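# Move old blue thermal pad from cold plate to tray

## Task

Remove the worn blue thermal pad from the cold plate and set it down inside the tray; the cold plate must stay resting on the table the whole time, never raised off it.

## Robot and tools

Robot: two Doosan M1013 six-joint arms, left_arm and right_arm, each ending in a Robotiq 140 two-finger gripper whose fingers can fold at a hinge. Calibrated bases in the scene frame: left_arm at (+0.007, +0.696, 0) m, right_arm at (+0.061, -0.475, 0) m, both nearly unrotated and upright. Scene frame: origin at table-top height midway between the nominal bases, +x out over the table, +z up, left_arm on the +y side (this is not the image left). Each arm's hand pose, velocities and wrist-camera pose are reported in that arm's own base frame. Fixed cameras and the table use the scene frame.

Joint order, used in every row and every per-joint list in results: wrist roll (joint_6), wrist pitch (joint_5), waist (joint_1), elbow (joint_3), forearm roll (joint_4), shoulder (joint_2). Stated ranges: elbow -2.792 to 2.792 rad, all other joints -6.283 to 6.283 rad. Each real end may sit up to 0.010 rad either side of the stated one.

Row layout: one flat list of 18 numbers, each in [-1, 1], always covering both arms. Numbers 1-9 are left_arm and 10-18 are right_arm. For each arm the nine numbers are: six joint offsets in the order above, then gripper position, force_limit and speed.
- Joint offsets are scaled. 1.0 equals 1.553 rad for waist and shoulder, 2.33 rad for elbow, and 2.913 rad for forearm roll, wrist pitch and wrist roll.
- The offsets are not poses. They count from the "Joint targets" line as it stood when the action or call began, not from the previous row, so sending the same offset again moves the arm further.
- Send all six as 0 to hold an arm where its targets are.
- Gripper position is absolute: +1 is fully open (140 mm), the pads meet near -0.8, and -1 closes until blocked.
- force_limit (-1 to +1) sets the squeeze: about 14 N at -1, 40 N at 0, 58 N at +1. A faster close grips harder.
- speed sets how fast the gap changes: about 30 mm/s at -1, 140 at 0, 250 at +1.
- force_limit and speed both start at +1. To leave a gripper unchanged, resend its last three numbers, because a 0 is itself a command.

Tools:
- execute_actions(actions, cameras): actions is a list of actions. Each action is a table of up to 15 rows, and each row lasts one 1/30 s step. Short tables repeat their last row until 15 steps are done. An empty list just reports state and images. An action is refused if it would push a joint more than 0.010 rad past its range.
- move(target, speed, blend, stop_force, zero, blocking, cameras): target is one 18-number row, or a list of up to 15 rows. Its offsets all count from the current Joint targets, not from the previous row. Joints travel together along a path.
  - speed is in rad/s for the joint with the farthest to go: 0.01 to 3.92, default 0.5. Use much less near contact.
  - blend (rad) rounds the corners between listed targets.
  - stop_force (10 to 80 N, one value for both arms) ends an arm's path when it senses that much push against its motion. Leave it out when moving away from something the gripper is pressing on. It cannot be combined with blocking=false.
  - zero=false keeps the previous force zero.
  - The result adds a "move:" line saying how it ended: done, off_target, moving, held or fault. It may also carry limits=held.
- wait(seconds 0-10): lets the scene run while the last commands are held.
- stop: brakes a running move.
- zoom_image(camera, region [x0,y0,x1,y1] in pixels, at most 504x504): gives a closer view of cam_high, cam_left_wrist or cam_right_wrist.
- clear_fault(arm): clears a torque or force fault that a result has already reported.
- read_manual: returns licence texts only.
- finished_scene(scene): ends the scene, which cannot be undone. Call it only once the pad is resting in the tray by itself.

Result lines:
- end_effector_position (m) is the point between the closed pads. Fingertips reach about 33 mm past it when nearly closed and 9 mm when fully open. The fingers point along gripper +z and close along its y axis.
- Joint positions and Joint velocities are in rad and rad/s. Velocities reading "within noise" means the arm is still.
- Joint targets are the base for your next offsets.
- object_status: 0 moving, 1 blocked while opening, 2 blocked while closing (a grip), 3 at the requested position or pads met.
- position_measured is in counts: 3 is open, 230 is pads together.
- "joint sent to its limit" means the request was clipped at a joint's end.
- "joint command not followed" means the clearance check between the arms altered or withheld targets.
- Torque, external-torque and Flange force lines are noisy contact estimates.
- MOTOR HOT warns that an over-temperature stop is near.

Cameras: cam_high is fixed above the table. cam_left_wrist and cam_right_wrist ride on the grippers. All images are 672x504.

Motion limits: each joint target stays within a set lead of the measured angle, and one step may move a gripper at most 70 mm, so large offsets need several actions.

Gripping advice: grip with the outer quarter of the pads, near the fingertips. Grips closer to the palm let the fingers fold, and a thin pad may slip out. Don't jab fingertips down into the plate: they fold, and the next grip fails. Close with position -1 and confirm object_status 2. To grip harder, raise force_limit and change position to -0.98.

Avoid:
- Faults. Contact forces of 144 N, or torques at the joint load limits (wrist 42.3 N m), stop the arm. After a force fault, release the grip before moving that arm.
- Hard presses past firm contact, and fast impacts.
- Contact between the two arms.
- Dropping or letting go of the pad while it moves.
- Dragging or lifting the cold plate.
- Anything falling off the table.
- Long stretched-out holds, which heat the motors.

Thinking time runs the simulation, so be brief between calls.

Each tool is called after ">>>" by a JSON object that holds its "op" and its "data", one argument or row to a line.

## Session

>>> {"op": "execute_actions", "data": {
  "actions": []
}}

Scene clock: 0.00 s.
left_arm: end_effector_position=(+0.5561, -0.5315, +0.2616) position_measured=3 object_status=3 end_effector_quat_wxyz=(-0.001, +0.951, +0.275, +0.139) | right_arm: end_effector_position=(+0.3172, +0.0387, +0.3540) position_measured=3 object_status=3 end_effector_quat_wxyz=(-0.554, +0.166, +0.812, -0.081)
Joint names: [wrist roll, wrist pitch, waist, elbow, forearm roll, shoulder]
Joint positions: left_arm=[-0.005 1.193 -0.92 1.548 0.282 0.315] | right_arm=[-1.184 2.237 -0.022 1.865 0.042 0.228]
Joint velocities: within noise
Joint torques (N m): no reading
External joint torques (N m): no reading
Flange force (N): no reading
Joint targets: left_arm=[-0.005 1.193 -0.920 1.548 0.282 0.315] | right_arm=[-1.184 2.237 -0.022 1.865 0.042 0.228]
Tool commands: left_gripper/position=+1.0 left_gripper/force_limit=+1.0 left_gripper/speed=+1.0 right_gripper/position=+1.0 right_gripper/force_limit=+1.0 right_gripper/speed=+1.0

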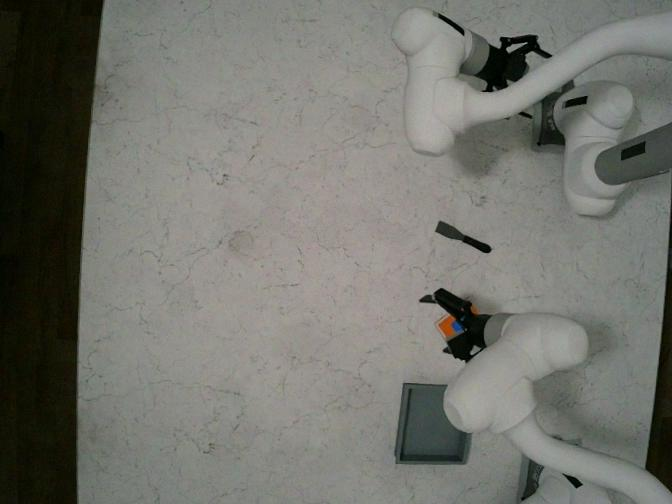

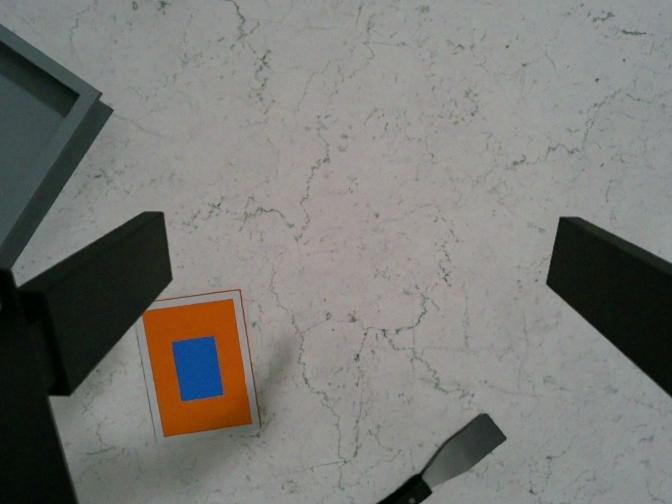

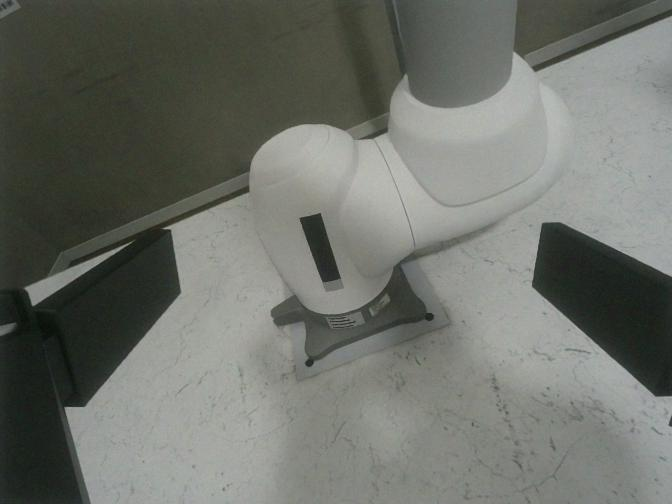

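>>> {"op": "zoom_image", "data": {
  "camera": "cam_left_wrist",
  "region": [100, 260, 300, 460]
}}

>>> {"op": "zoom_image", "data": {
  "camera": "cam_left_wrist",
  "region": [350, 380, 550, 504]
}}

>>> {"op": "zoom_image", "data": {
  "camera": "cam_high",
  "region": [390, 200, 540, 350]
}}

Scaled by 2.520 from the camera's 672x504 image, which has a finer 960x720 frame.

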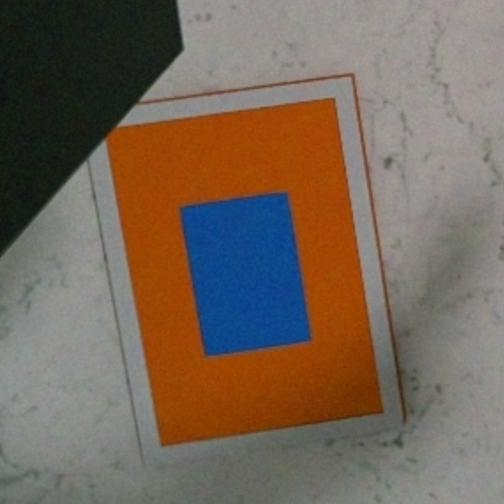

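Scaled by 2.520 from the camera's 672x504 image, which has a finer 960x720 frame.

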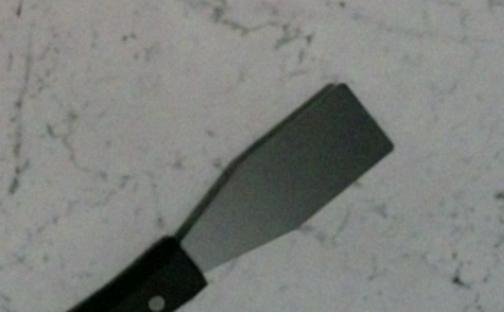

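Scaled by 3.360 from the camera's 672x504 image, which has a finer 960x720 frame.

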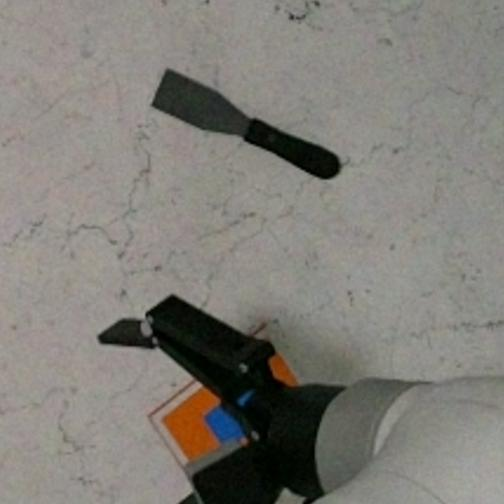

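>>> {"op": "move", "data": {
  "target": [-0.036,-0.0392,-0.0332,0.1236,-0.0968,-0.0567,1,1,1,0,0,0,0,0,0,1,1,1]
}}

>>> {"op": "zoom_image", "data": {
  "camera": "cam_left_wrist",
  "region": [180, 160, 490, 400]
}}

Scene clock: 44.27 s.
left_arm: end_effector_position=(+0.3852, -0.5029, +0.1602) position_measured=3 object_status=3 end_effector_quat_wxyz=(+0.000, +0.938, +0.347, +0.000) | right_arm: end_effector_position=(+0.3172, +0.0387, +0.3540) position_measured=3 object_status=3 end_effector_quat_wxyz=(-0.554, +0.166, +0.812, -0.081)
Joint names: [wrist roll, wrist pitch, waist, elbow, forearm roll, shoulder]
Joint positions: left_arm=[-0.11 1.078 -0.972 1.835 0 0.227] | right_arm=[-1.184 2.237 -0.022 1.865 0.042 0.228]
Joint velocities: within noise
Joint torques (N m): left_arm=[-0.14 -0.09 -3.57 -37.67 4.14 -62.49] | right_arm=[0.32 2.65 4.51 -32.62 4.04 -59.65]
External joint torques (N m): left_arm=[0.14 0.08 3.56 -0.14 -0.22 0.95] | right_arm=[-0.34 -0.07 -4.54 -2.17 -0.12 1]
Flange force (N): left_arm=[5.7 2.3 0.5] | right_arm=[-3.6 -6.7 -5.8]
Joint targets: left_arm=[-0.110 1.078 -0.972 1.836 0.000 0.227] | right_arm=[-1.184 2.237 -0.022 1.865 0.042 0.228]
move: done
camera_calibration:
cam_left_wrist: T_world_to_cam=[[0.66589, -0.745954, 0.0119704, -0.624541], [-0.700284, -0.619428, 0.354841, -0.095562], [-0.25728, -0.244668, -0.93485, 0.271258], [0, 0, 0, 1]] pos_world=[0.418744, -0.458704, 0.294971]

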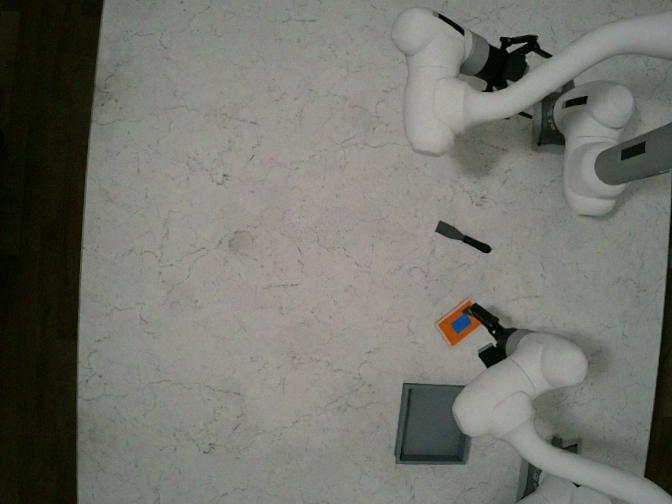

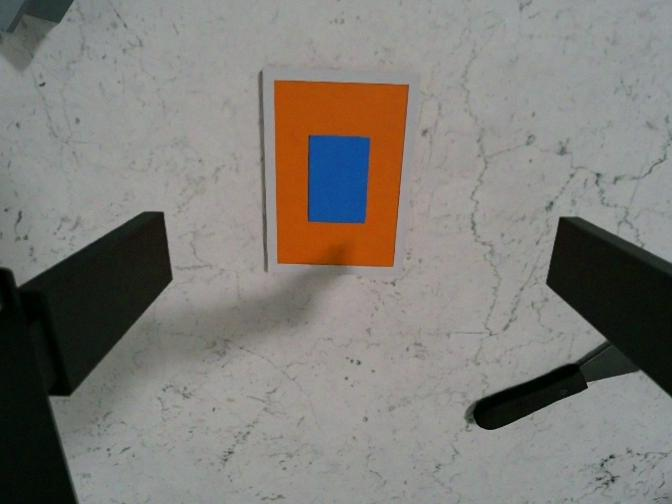

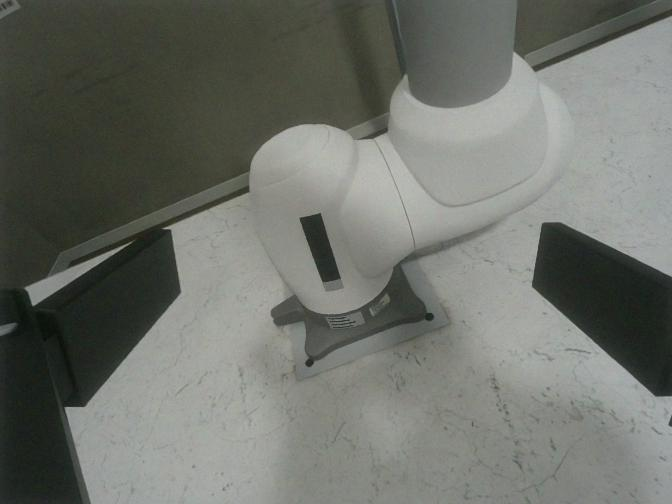

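Scaled by 1.626 from the camera's 672x504 image, which has a finer 960x720 frame.

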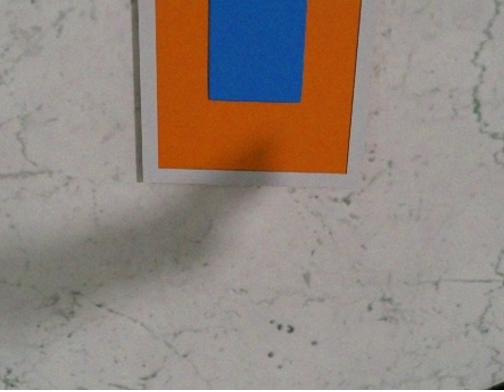

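>>> {"op": "zoom_image", "data": {
  "camera": "cam_left_wrist",
  "region": [290, 120, 390, 230]
}}

>>> {"op": "zoom_image", "data": {
  "camera": "cam_left_wrist",
  "region": [250, 55, 350, 155]
}}

>>> {"op": "zoom_image", "data": {
  "camera": "cam_left_wrist",
  "region": [350, 200, 450, 300]
}}

Scaled by 4.582 from the camera's 672x504 image, which has a finer 960x720 frame.

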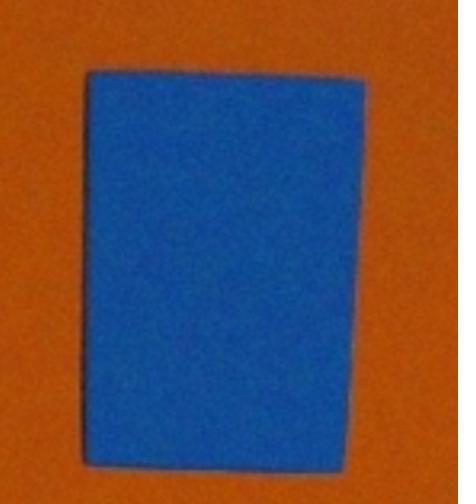

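Scaled by 5.040 from the camera's 672x504 image, which has a finer 960x720 frame.

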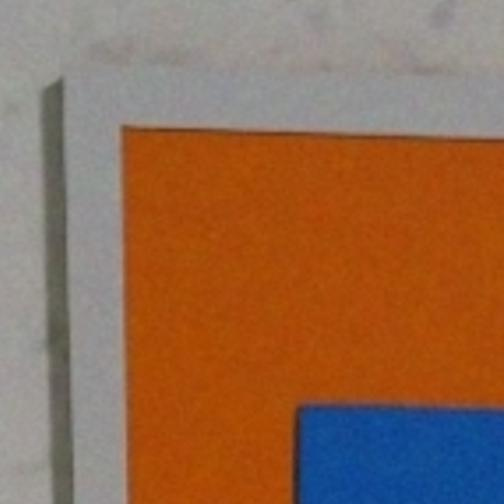

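Scaled by 5.040 from the camera's 672x504 image, which has a finer 960x720 frame.

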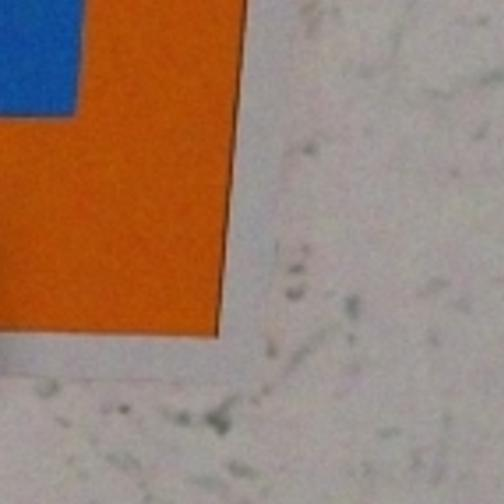

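>>> {"op": "move", "data": {
  "target": [0,0,0,0,0,0,1,1,1,0.3629,-0.4351,0.6556,0.1027,-0.0989,-0.1295,1,1,1],
  "speed": 0.7
}}

Scene clock: 90.77 s.
left_arm: end_effector_position=(+0.3852, -0.5029, +0.1602) position_measured=3 object_status=3 end_effector_quat_wxyz=(+0.000, +0.938, +0.347, +0.000) | right_arm: end_effector_position=(+0.3031, +0.4094, +0.1504) position_measured=3 object_status=3 end_effector_quat_wxyz=(+0.103, +0.154, +0.982, -0.016)
Joint names: [wrist roll, wrist pitch, waist, elbow, forearm roll, shoulder]
Joint positions: left_arm=[-0.11 1.078 -0.972 1.836 0 0.227] | right_arm=[-0.127 0.97 0.997 2.104 -0.246 0.026]
Joint velocities: within noise
Joint torques (N m): left_arm=[-0.09 -0.08 -3.69 -37.98 4.07 -62.33] | right_arm=[0.29 -0.01 4.96 -33.85 3.29 -39.43]
External joint torques (N m): left_arm=[0.09 0.07 3.68 0.19 -0.15 0.74] | right_arm=[-0.29 -0.07 -5.09 -1.97 -0.11 0.91]
Flange force (N): left_arm=[5.9 1.4 0.6] | right_arm=[-11.5 1.7 1.2]
Joint targets: left_arm=[-0.110 1.078 -0.972 1.836 0.000 0.227] | right_arm=[-0.127 0.970 0.997 2.104 -0.246 0.026]
move: done
camera_calibration:
cam_left_wrist: T_world_to_cam=[[0.665989, -0.745866, 0.0119208, -0.624461], [-0.70019, -0.619534, 0.354841, -0.09572], [-0.257278, -0.244667, -0.934851, 0.271232], [0, 0, 0, 1]] pos_world=[0.418644, -0.458704, 0.294971]
cam_right_wrist: T_world_to_cam=[[0.318588, 0.947773, 0.0150815, -0.487916], [0.803624, -0.278502, 0.525952, -0.202096], [0.502684, -0.155442, -0.85038, 0.184386], [0, 0, 0, 1]] pos_world=[0.225165, 0.434811, 0.27045]

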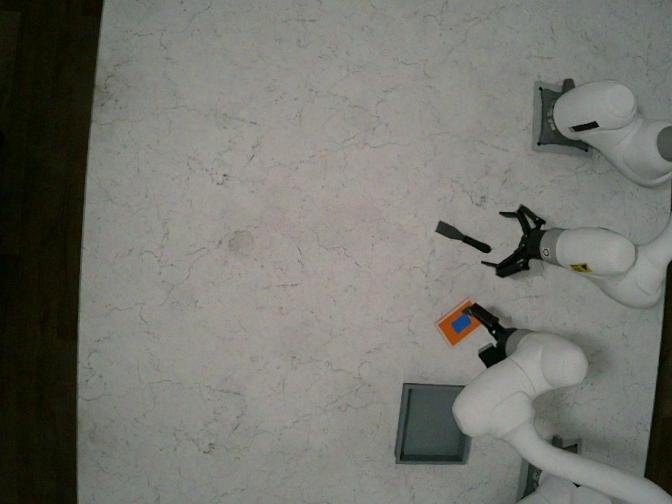

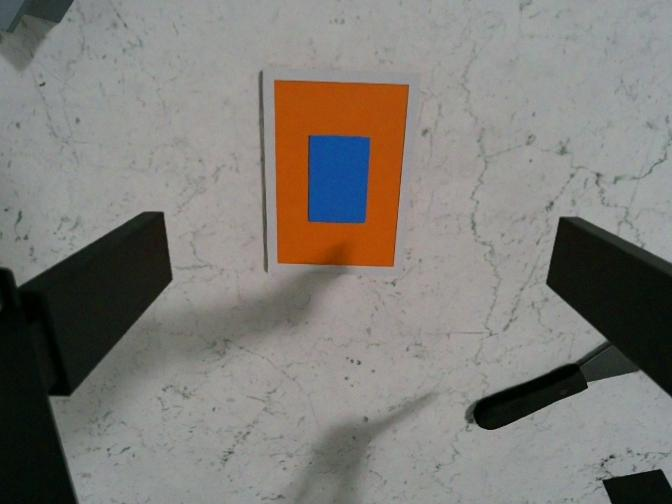

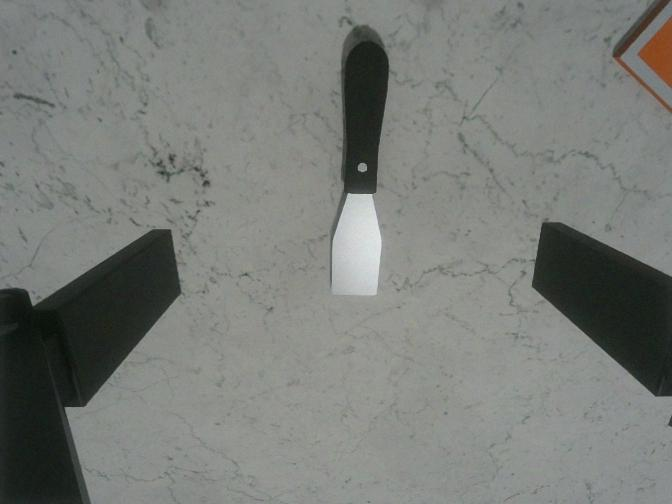

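>>> {"op": "move", "data": {
  "target": [0,0,0,0,0,0,1,1,1,0.0302,-0.073,-0.0126,0.0652,-0.0176,0.0464,-1,-1,0],
  "cameras": []
}}

>>> {"op": "move", "data": {
  "target": [0,0,0,0,0,0,1,1,1,0.011,-0.023,0,0.0101,-0.0083,0.0296,-1,-1,0],
  "speed": 0.025,
  "stop_force": 10
}}

Scene clock: 133.37 s.
left_arm: end_effector_position=(+0.3852, -0.5029, +0.1602) position_measured=3 object_status=3 end_effector_quat_wxyz=(+0.000, +0.938, +0.347, +0.000) | right_arm: end_effector_position=(+0.2920, +0.3749, +0.0497) position_measured=233 object_status=0 end_effector_quat_wxyz=(+0.103, +0.169, +0.980, -0.018)
Joint names: [wrist roll, wrist pitch, waist, elbow, forearm roll, shoulder]
Joint positions: left_arm=[-0.11 1.078 -0.972 1.836 0 0.227] | right_arm=[-0.039 0.757 0.977 2.256 -0.297 0.098]
Joint velocities: within noise
Joint torques (N m): left_arm=[-0.13 -0.06 -3.71 -38.12 4.09 -62.25] | right_arm=[0.29 0.11 4.68 -27.68 2.8 -41.12]
External joint torques (N m): left_arm=[0.13 0.05 3.7 0.34 -0.17 0.74] | right_arm=[-0.29 -0.14 -4.61 -1.89 -0.19 0.86]
Flange force (N): left_arm=[6.0 1.1 0.8] | right_arm=[-11.0 1.7 2.2]
Joint targets: left_arm=[-0.110 1.078 -0.972 1.836 0.000 0.227] | right_arm=[-0.039 0.757 0.977 2.256 -0.297 0.098]
move: done
No camera images: "cameras" was empty.

Scene clock: 135.37 s.
left_arm: end_effector_position=(+0.3852, -0.5029, +0.1602) position_measured=3 object_status=3 end_effector_quat_wxyz=(+0.000, +0.938, +0.347, +0.000) | right_arm: end_effector_position=(+0.2923, +0.3752, +0.0341) position_measured=233 object_status=3 end_effector_quat_wxyz=(+0.103, +0.169, +0.980, -0.018)
Joint names: [wrist roll, wrist pitch, waist, elbow, forearm roll, shoulder]
Joint positions: left_arm=[-0.11 1.078 -0.972 1.836 0 0.227] | right_arm=[-0.023 0.722 0.977 2.268 -0.31 0.122]
Joint velocities: within noise
Joint torques (N m): left_arm=[-0.1 -0.05 -3.84 -37.98 4.07 -62.28] | right_arm=[0.41 -2.65 2.52 -19.51 2.7 -25.8]
External joint torques (N m): left_arm=[0.1 0.04 3.86 0.19 -0.14 0.68] | right_arm=[-0.41 2.62 -2.5 -8.98 -0.2 -15.68]
Flange force (N): left_arm=[6.2 1.4 0.6] | right_arm=[-11.5 -7.5 -35.5]
Joint targets: left_arm=[-0.110 1.078 -0.972 1.836 0.000 0.227] | right_arm=[-0.023 0.722 0.977 2.268 -0.310 0.122]
move: contact (right_arm); right_arm: the wrist pitch is farthest, 0.032 rad from its target
camera_calibration:
cam_left_wrist: T_world_to_cam=[[0.665989, -0.745866, 0.0119208, -0.624461], [-0.70019, -0.619534, 0.354841, -0.09572], [-0.257278, -0.244667, -0.934851, 0.271232], [0, 0, 0, 1]] pos_world=[0.418644, -0.458704, 0.294971]
cam_right_wrist: T_world_to_cam=[[0.346253, 0.938032, 0.0143009, -0.454745], [0.79521, -0.301553, 0.52603, -0.130749], [0.497745, -0.170767, -0.850346, 0.0928592], [0, 0, 0, 1]] pos_world=[0.215209, 0.402995, 0.154243]

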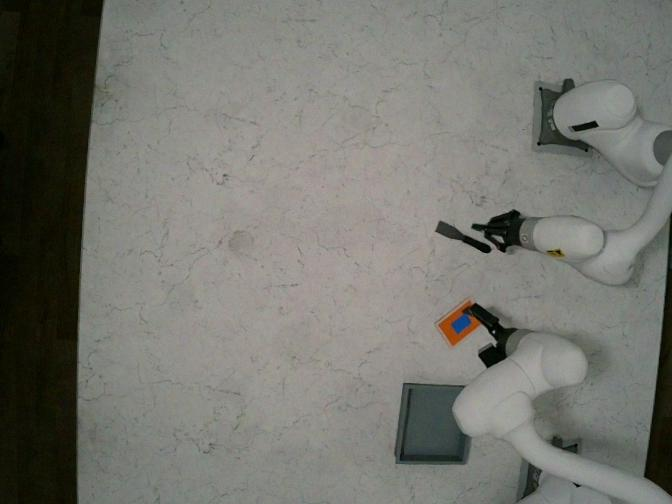

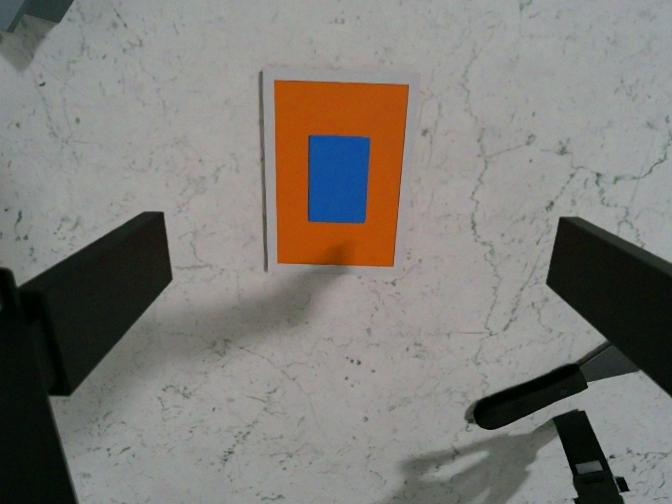

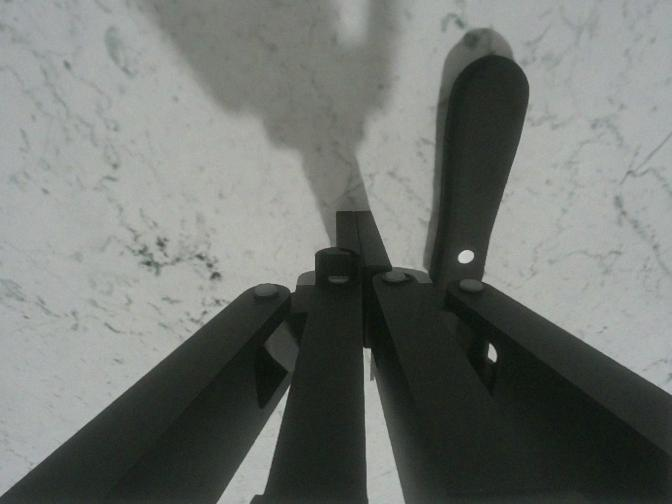

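>>> {"op": "move", "data": {
  "target": [
    [0,0,0,0,0,0,1,1,1,-0.0055,0.012,0,-0.0052,0.0045,-0.0155,-1,-1,0],
    [0,0,0,0,0,0,1,1,1,-0.0038,0.0474,0.0339,-0.0531,0.0131,-0.0071,-0.1,-1,0],
    [0,0,0,0,0,0,1,1,1,0.0115,0.0099,0.0339,-0.0342,0.0025,0.0384,-0.1,-1,0]
  ],
  "speed": [0.1,0.2,0.1]
}}

Scene clock: 180.90 s.
left_arm: end_effector_position=(+0.3852, -0.5029, +0.1602) position_measured=3 object_status=3 end_effector_quat_wxyz=(+0.000, +0.938, +0.347, +0.000) | right_arm: end_effector_position=(+0.2940, +0.4253, +0.0362) position_measured=141 object_status=3 end_effector_quat_wxyz=(+0.103, +0.164, +0.981, -0.018)
Joint names: [wrist roll, wrist pitch, waist, elbow, forearm roll, shoulder]
Joint positions: left_arm=[-0.11 1.078 -0.972 1.836 0 0.227] | right_arm=[0.011 0.751 1.03 2.188 -0.302 0.182]
Joint velocities: within noise
Joint torques (N m): left_arm=[-0.1 -0.04 -3.67 -38.13 4.08 -62.51] | right_arm=[0.28 0.04 4.81 -27.16 2.76 -48.86]
External joint torques (N m): left_arm=[0.1 0.04 3.66 0.33 -0.16 0.92] | right_arm=[-0.28 -0.05 -4.77 -2.04 -0.19 0.59]
Flange force (N): left_arm=[5.9 1.4 1.0] | right_arm=[-10.4 2.3 1.5]
Joint targets: left_arm=[-0.110 1.078 -0.972 1.836 0.000 0.227] | right_arm=[0.011 0.751 1.030 2.188 -0.302 0.182]
move: done
camera_calibration:
cam_left_wrist: T_world_to_cam=[[0.665989, -0.745866, 0.0119208, -0.624461], [-0.70019, -0.619534, 0.354841, -0.09572], [-0.257278, -0.244667, -0.934851, 0.271232], [0, 0, 0, 1]] pos_world=[0.418644, -0.458704, 0.294971]
cam_right_wrist: T_world_to_cam=[[0.338099, 0.941012, 0.013623, -0.501218], [0.798162, -0.294383, 0.52562, -0.121958], [0.498625, -0.166838, -0.85061, 0.100407], [0, 0, 0, 1]] pos_world=[0.216738, 0.452501, 0.156339]

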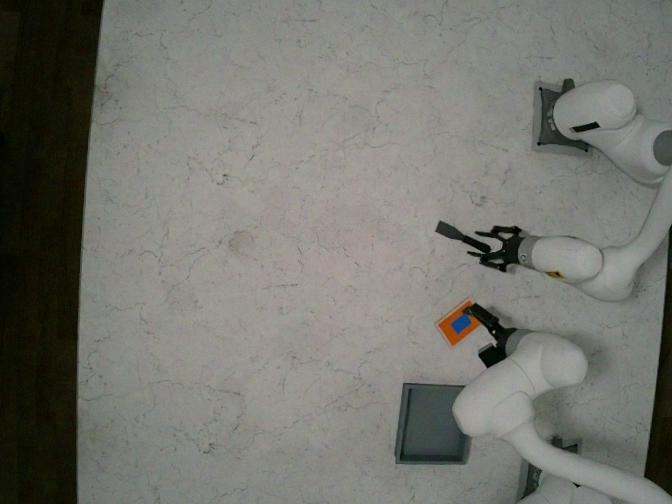

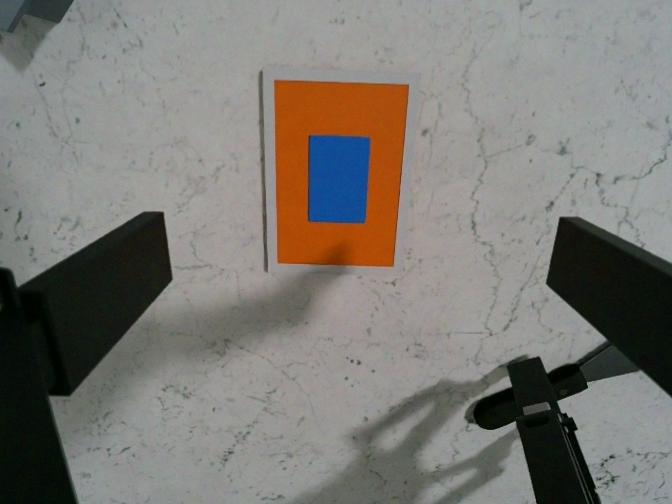

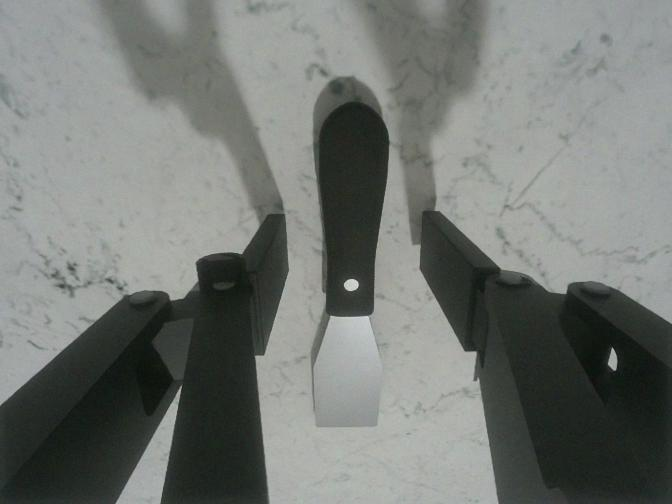

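>>> {"op": "move", "data": {
  "target": [0,0,0,0,0,0,1,1,1,0,0,0,0,0,0,-1,0.5,-1],
  "cameras": ["cam_right_wrist"]
}}

>>> {"op": "wait", "data": {
  "seconds": 1,
  "cameras": ["cam_right_wrist"]
}}

Scene clock: 187.50 s.
left_arm: end_effector_position=(+0.3852, -0.5029, +0.1602) position_measured=3 object_status=3 end_effector_quat_wxyz=(+0.000, +0.938, +0.347, +0.000) | right_arm: end_effector_position=(+0.2940, +0.4253, +0.0362) position_measured=200 object_status=0 end_effector_quat_wxyz=(+0.103, +0.164, +0.981, -0.018)
Joint names: [wrist roll, wrist pitch, waist, elbow, forearm roll, shoulder]
Joint positions: left_arm=[-0.11 1.078 -0.972 1.836 0 0.227] | right_arm=[0.011 0.751 1.03 2.188 -0.302 0.182]
Joint velocities: within noise
Joint torques (N m): left_arm=[-0.13 -0.07 -3.64 -38.1 4.08 -62.5] | right_arm=[0.31 -0.07 4.56 -27 2.78 -48.19]
External joint torques (N m): left_arm=[0.13 0.06 3.63 0.29 -0.15 0.88] | right_arm=[-0.31 0.07 -4.69 -1.99 -0.22 0.4]
Flange force (N): left_arm=[5.9 1.4 0.9] | right_arm=[-10.3 2.0 1.0]
Joint targets: left_arm=[-0.110 1.078 -0.972 1.836 0.000 0.227] | right_arm=[0.011 0.751 1.030 2.188 -0.302 0.182]
move: done
camera_calibration:
cam_right_wrist: T_world_to_cam=[[0.338099, 0.941012, 0.013623, -0.501218], [0.798162, -0.294383, 0.52562, -0.121958], [0.498625, -0.166838, -0.85061, 0.100407], [0, 0, 0, 1]] pos_world=[0.216738, 0.452501, 0.156339]
Images, in order (width x height): cam_right_wrist 672x504.

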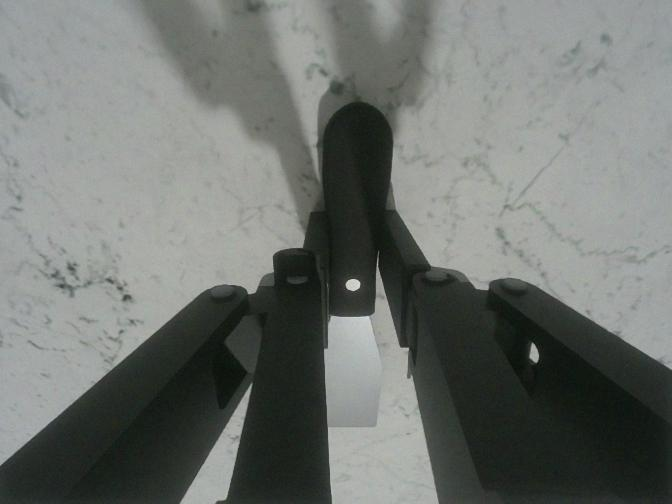

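Scene clock: 188.50 s.
left_arm: end_effector_position=(+0.3852, -0.5029, +0.1602) position_measured=3 object_status=3 end_effector_quat_wxyz=(+0.000, +0.938, +0.347, +0.000) | right_arm: end_effector_position=(+0.2940, +0.4253, +0.0362) position_measured=200 object_status=2 end_effector_quat_wxyz=(+0.103, +0.164, +0.981, -0.018)
Joint names: [wrist roll, wrist pitch, waist, elbow, forearm roll, shoulder]
Joint positions: left_arm=[-0.11 1.078 -0.972 1.836 0 0.227] | right_arm=[0.011 0.751 1.03 2.188 -0.302 0.182]
Joint velocities: within noise
Joint torques (N m): left_arm=[-0.07 -0.05 -3.89 -38.07 4.05 -62.22] | right_arm=[0.3 -0.07 4.34 -26.87 2.78 -47.92]
External joint torques (N m): left_arm=[0.07 0.04 3.88 0.28 -0.13 0.63] | right_arm=[-0.3 0.07 -4.3 -2.16 -0.22 -0.22]
Flange force (N): left_arm=[6.2 1.1 0.7] | right_arm=[-9.7 1.7 -0.2]
Joint targets: left_arm=[-0.110 1.078 -0.972 1.836 0.000 0.227] | right_arm=[0.011 0.751 1.030 2.188 -0.302 0.182]
Tool commands: left_gripper/position=+1.0 left_gripper/force_limit=+1.0 left_gripper/speed=+1.0 right_gripper/position=-1.0 right_gripper/force_limit=+0.5 right_gripper/speed=-1.0
wait: 1.00 s; at rest by 0.17 s
camera_calibration:
cam_right_wrist: T_world_to_cam=[[0.338099, 0.941012, 0.013623, -0.501218], [0.798162, -0.294383, 0.52562, -0.121958], [0.498625, -0.166838, -0.85061, 0.100407], [0, 0, 0, 1]] pos_world=[0.216738, 0.452501, 0.156339]
Images, in order (width x height): cam_right_wrist 672x504.

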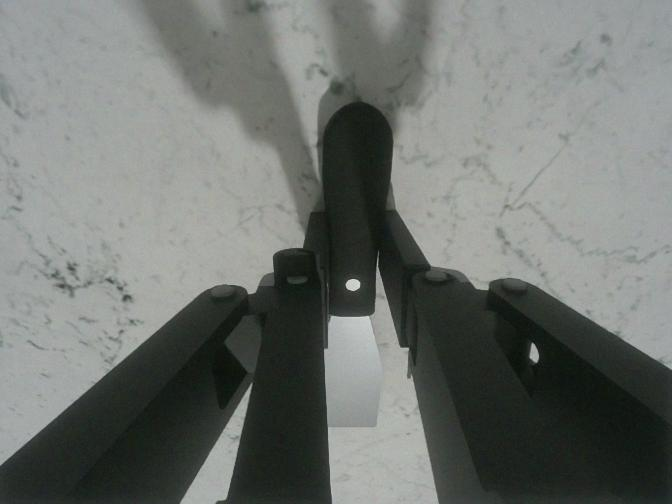

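>>> {"op": "move", "data": {
  "target": [
    [0,0,0,0,0,0,-1,1,0,-0.0154,0.0375,0,-0.0188,0.0104,-0.0457,-1,0.5,-1],
    [0.0501,-0.0623,0.0927,0.0396,0,0.058,-1,1,0,-0.381,0.0872,0.0936,-0.1008,0.1037,0.001,-1,0.5,-1]
  ],
  "speed": [0.1,0.5]
}}

Scene clock: 235.07 s.
left_arm: end_effector_position=(+0.4516, -0.4406, +0.0602) position_measured=233 object_status=3 end_effector_quat_wxyz=(+0.000, +0.938, +0.346, +0.000) | right_arm: end_effector_position=(+0.1935, +0.5529, +0.1298) position_measured=200 object_status=2 end_effector_quat_wxyz=(+0.000, -0.345, +0.939, +0.000)
Joint names: [wrist roll, wrist pitch, waist, elbow, forearm roll, shoulder]
Joint positions: left_arm=[0.036 0.897 -0.828 1.928 0 0.317] | right_arm=[-1.099 1.005 1.175 1.953 0 0.184]
Joint velocities: within noise
Joint torques (N m): left_arm=[-0.12 -0.07 -3.71 -33.57 3.64 -67.48] | right_arm=[0.33 0.13 4.49 -34.05 3.84 -56.86]
External joint torques (N m): left_arm=[0.12 0.06 3.72 0.05 -0.16 0.98] | right_arm=[-0.33 -0.1 -4.59 -2.26 -0.1 1.17]
Flange force (N): left_arm=[6.2 1.0 1.0] | right_arm=[-8.8 -4.6 -0.9]
Joint targets: left_arm=[0.036 0.897 -0.828 1.928 0.000 0.317] | right_arm=[-1.099 1.005 1.175 1.953 0.000 0.184]
move: done
camera_calibration:
cam_left_wrist: T_world_to_cam=[[0.664517, -0.747191, 0.011067, -0.620881], [-0.701244, -0.6184, 0.354737, 0.0259153], [-0.258212, -0.24349, -0.934901, 0.211033], [0, 0, 0, 1]] pos_world=[0.485251, -0.396507, 0.194973]
cam_right_wrist: T_world_to_cam=[[-0.634984, 0.772449, 0.0108173, -0.306706], [0.729561, 0.595006, 0.337208, -0.507338], [0.25404, 0.222014, -0.941368, 0.0954487], [0, 0, 0, 1]] pos_world=[0.151133, 0.517593, 0.264249]

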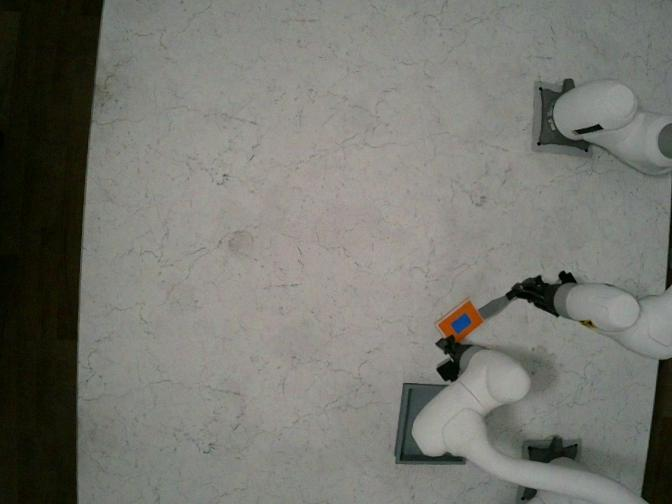

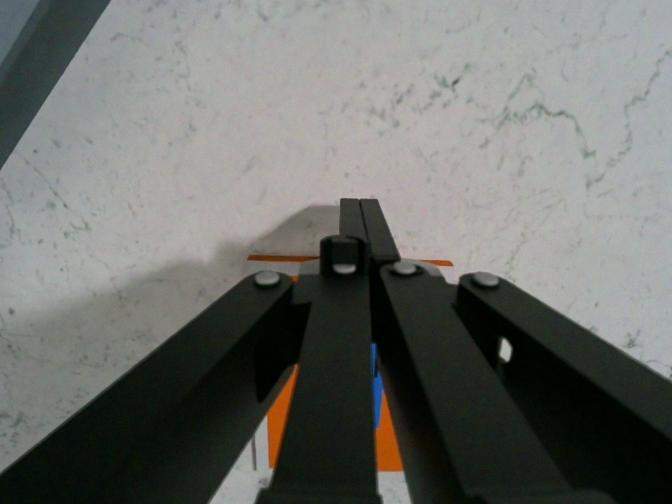

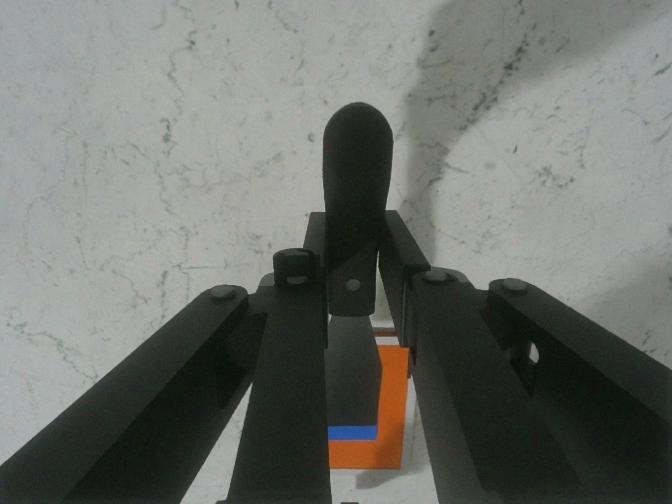

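>>> {"op": "zoom_image", "data": {
  "camera": "cam_high",
  "region": [420, 270, 540, 390]
}}

>>> {"op": "zoom_image", "data": {
  "camera": "cam_right_wrist",
  "region": [230, 300, 450, 504]
}}

Scaled by 4.200 from the camera's 672x504 image, which has a finer 960x720 frame.

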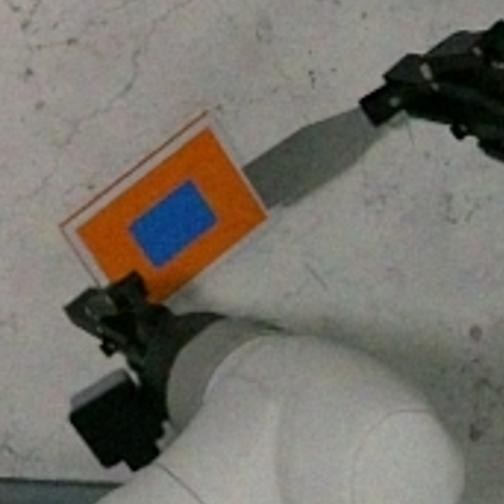

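Scaled by 2.291 from the camera's 672x504 image, which has a finer 960x720 frame.

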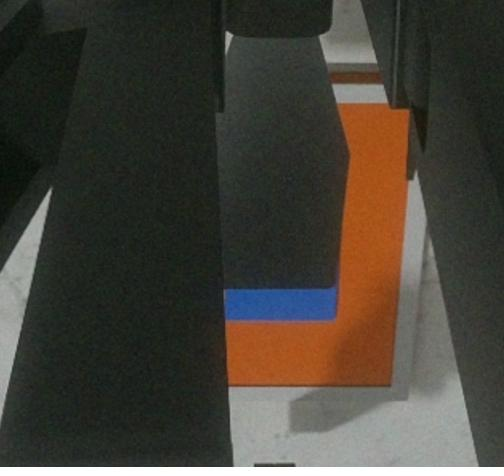

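>>> {"op": "move", "data": {
  "target": [0,0,0,0,0,0,-1,1,0,0.0036,-0.0288,0.0068,0.015,0,0.0313,-1,0.5,-1],
  "cameras": [],
  "speed": 0.1
}}

>>> {"op": "move", "data": {
  "target": [0,-0.0218,0,0.0103,0,0.0253,-1,1,0,0,-0.0229,0,0.0118,0,0.0254,-1,0.5,-1],
  "speed": 0.02,
  "stop_force": 10
}}

>>> {"op": "zoom_image", "data": {
  "camera": "cam_right_wrist",
  "region": [230, 300, 450, 504]
}}

>>> {"op": "zoom_image", "data": {
  "camera": "cam_high",
  "region": [420, 270, 540, 390]
}}

Scene clock: 288.67 s.
left_arm: end_effector_position=(+0.4517, -0.4406, +0.0602) position_measured=233 object_status=3 end_effector_quat_wxyz=(+0.000, +0.938, +0.346, +0.000) | right_arm: end_effector_position=(+0.1887, +0.5576, +0.0852) position_measured=200 object_status=2 end_effector_quat_wxyz=(+0.000, -0.345, +0.939, +0.000)
Joint names: [wrist roll, wrist pitch, waist, elbow, forearm roll, shoulder]
Joint positions: left_arm=[0.036 0.897 -0.828 1.928 0 0.317] | right_arm=[-1.088 0.921 1.186 1.988 0 0.232]
Joint velocities: within noise
Joint torques (N m): left_arm=[-0.12 -0.06 -3.44 -33.67 3.66 -67.46] | right_arm=[0.27 0.17 4.98 -32.84 3.62 -59.35]
External joint torques (N m): left_arm=[0.12 0.05 3.44 0.17 -0.18 0.99] | right_arm=[-0.27 -0.13 -5.09 -1.16 -0.1 1.32]
Flange force (N): left_arm=[5.7 0.8 1.1] | right_arm=[-7.6 -6.0 0.7]
Joint targets: left_arm=[0.036 0.897 -0.828 1.928 0.000 0.317] | right_arm=[-1.088 0.921 1.186 1.988 0.000 0.232]
move: done
No camera images: "cameras" was empty.

Scene clock: 292.67 s.
left_arm: end_effector_position=(+0.4519, -0.4408, +0.0339) position_measured=233 object_status=3 end_effector_quat_wxyz=(+0.000, +0.938, +0.346, +0.000) | right_arm: end_effector_position=(+0.1887, +0.5576, +0.0501) position_measured=200 object_status=2 end_effector_quat_wxyz=(+0.000, -0.345, +0.939, +0.000)
Joint names: [wrist roll, wrist pitch, waist, elbow, forearm roll, shoulder]
Joint positions: left_arm=[0.036 0.849 -0.828 1.946 0 0.346] | right_arm=[-1.088 0.855 1.186 2.016 0 0.272]
Joint velocities: within noise
Joint torques (N m): left_arm=[-0.11 -3.54 -4.12 -21.68 3.41 -43.66] | right_arm=[0.35 -0.12 4.38 -29.99 3.4 -59.89]
External joint torques (N m): left_arm=[0.11 3.53 4.11 -10.53 -0.06 -24.47] | right_arm=[-0.35 0.15 -4.34 -2.28 -0.07 -0.75]
Flange force (N): left_arm=[5.9 -9.2 -41.4] | right_arm=[-6.6 -5.3 -2.9]
Joint targets: left_arm=[0.036 0.849 -0.828 1.946 0.000 0.346] | right_arm=[-1.088 0.855 1.186 2.016 0.000 0.272]
move: contact (left_arm); left_arm: the wrist pitch is farthest, 0.016 rad from its target
camera_calibration:
cam_left_wrist: T_world_to_cam=[[0.664556, -0.747151, 0.0114277, -0.621003], [-0.701282, -0.618332, 0.35478, 0.0353349], [-0.258008, -0.243785, -0.93488, 0.186346], [0, 0, 0, 1]] pos_world=[0.48555, -0.396706, 0.168772]
cam_right_wrist: T_world_to_cam=[[-0.635051, 0.772394, 0.0108687, -0.312494], [0.729505, 0.595042, 0.337264, -0.479812], [0.254034, 0.222109, -0.941347, 0.0206397], [0, 0, 0, 1]] pos_world=[0.146332, 0.522292, 0.184649]

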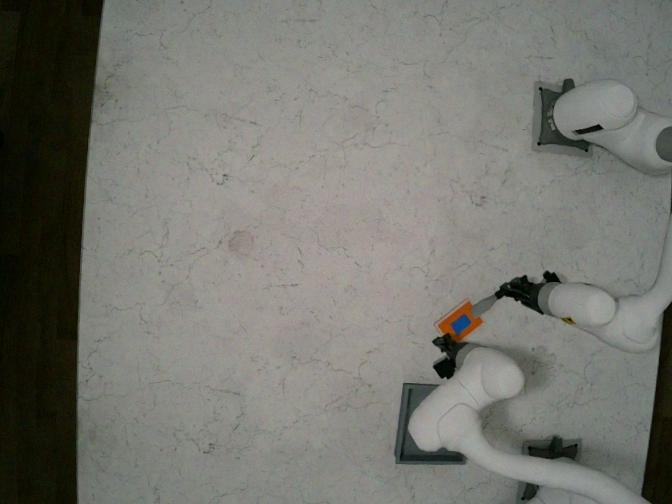

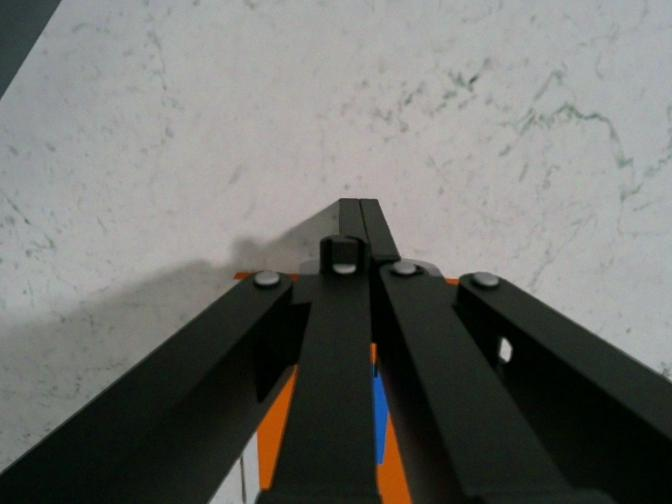

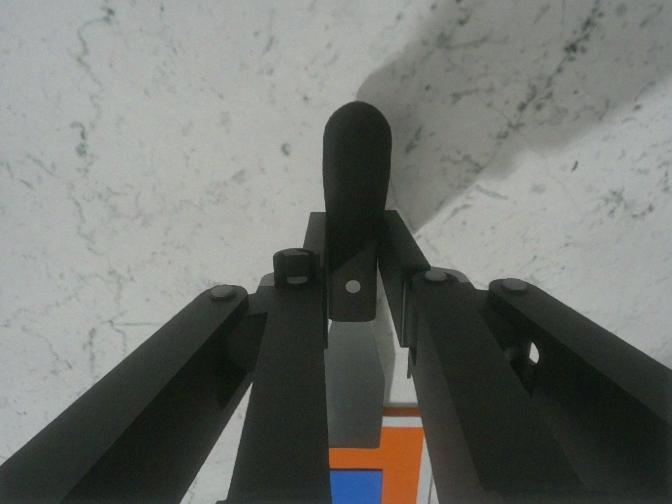

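Scaled by 2.291 from the camera's 672x504 image, which has a finer 960x720 frame.

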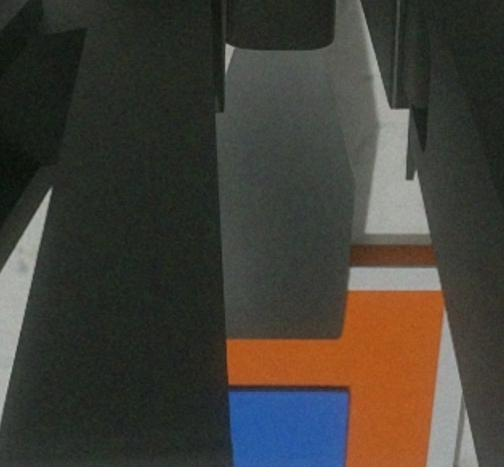

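Scaled by 4.200 from the camera's 672x504 image, which has a finer 960x720 frame.

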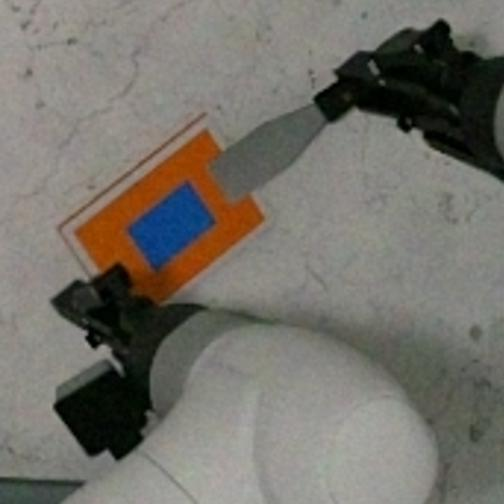

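>>> {"op": "move", "data": {
  "target": [0,0.0014,0,-0.0006,0,-0.0016,-1,1,0,-0.0014,-0.0203,-0.0026,0.0101,0,0.0221,-1,0.5,-1],
  "speed": 0.02,
  "stop_force": 10
}}

>>> {"op": "zoom_image", "data": {
  "camera": "cam_right_wrist",
  "region": [230, 300, 450, 504]
}}

Scene clock: 305.77 s.
left_arm: end_effector_position=(+0.4519, -0.4408, +0.0341) position_measured=233 object_status=3 end_effector_quat_wxyz=(+0.000, +0.938, +0.346, +0.000) | right_arm: end_effector_position=(+0.1898, +0.5569, +0.0348) position_measured=200 object_status=2 end_effector_quat_wxyz=(+0.000, -0.345, +0.939, +0.000)
Joint names: [wrist roll, wrist pitch, waist, elbow, forearm roll, shoulder]
Joint positions: left_arm=[0.036 0.85 -0.828 1.946 0 0.346] | right_arm=[-1.09 0.824 1.184 2.028 0 0.289]
Joint velocities: within noise
Joint torques (N m): left_arm=[-0.1 -1.4 -4.26 -23.16 3.47 -51.37] | right_arm=[0.37 -2.27 2.36 -22.91 2.62 -46.77]
External joint torques (N m): left_arm=[0.1 1.39 4.28 -9.06 -0.12 -16.77] | right_arm=[-0.37 2.31 -2.37 -8.45 0.62 -15]
Flange force (N): left_arm=[6.7 -3.5 -27.7] | right_arm=[0.0 -5.4 -28.6]
Joint targets: left_arm=[0.036 0.850 -0.828 1.946 0.000 0.346] | right_arm=[-1.090 0.824 1.184 2.028 0.000 0.289]
move: contact (left_arm, right_arm); right_arm: the wrist pitch is farthest, 0.029 rad from its target
camera_calibration:
cam_left_wrist: T_world_to_cam=[[0.664553, -0.747157, 0.0111992, -0.620901], [-0.701246, -0.618402, 0.354729, 0.0351925], [-0.258113, -0.24359, -0.934902, 0.186547], [0, 0, 0, 1]] pos_world=[0.48545, -0.396706, 0.168873]
cam_right_wrist: T_world_to_cam=[[-0.635094, 0.772352, 0.0112892, -0.311115], [0.72939, 0.594829, 0.337888, -0.474848], [0.254254, 0.222825, -0.941118, 0.00562436], [0, 0, 0, 1]] pos_world=[0.147332, 0.52149, 0.169251]

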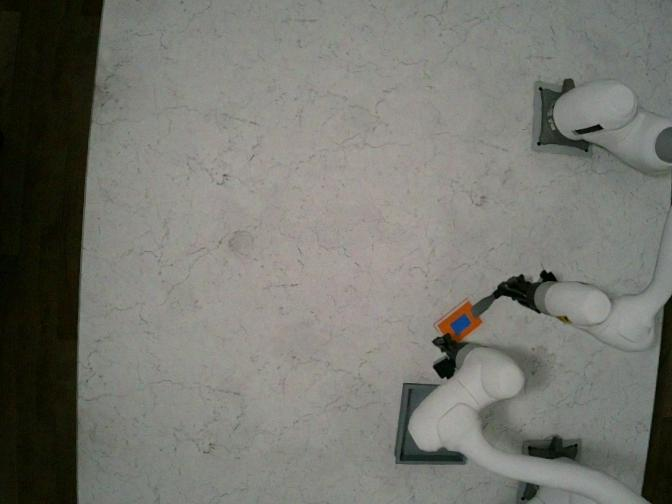

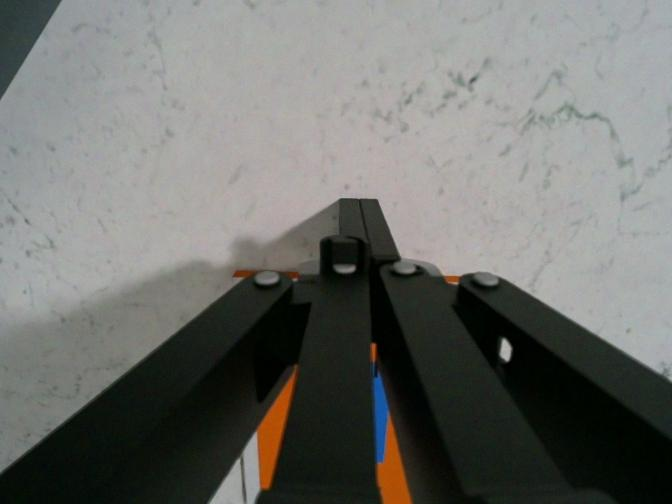

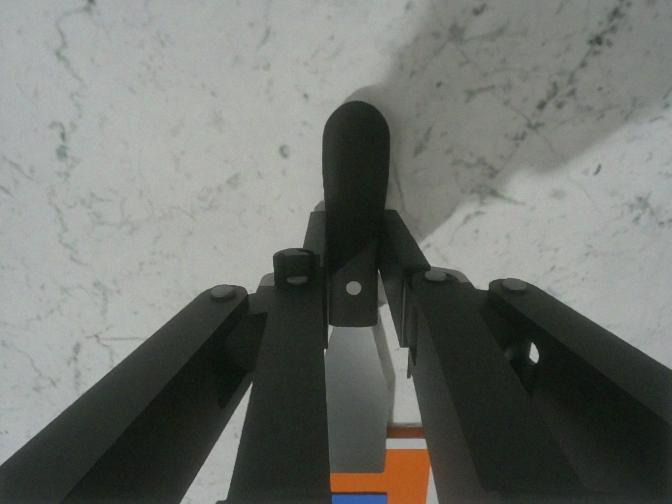

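Scaled by 2.291 from the camera's 672x504 image, which has a finer 960x720 frame.

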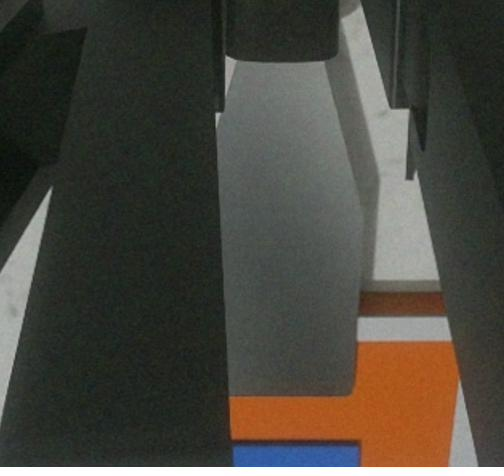

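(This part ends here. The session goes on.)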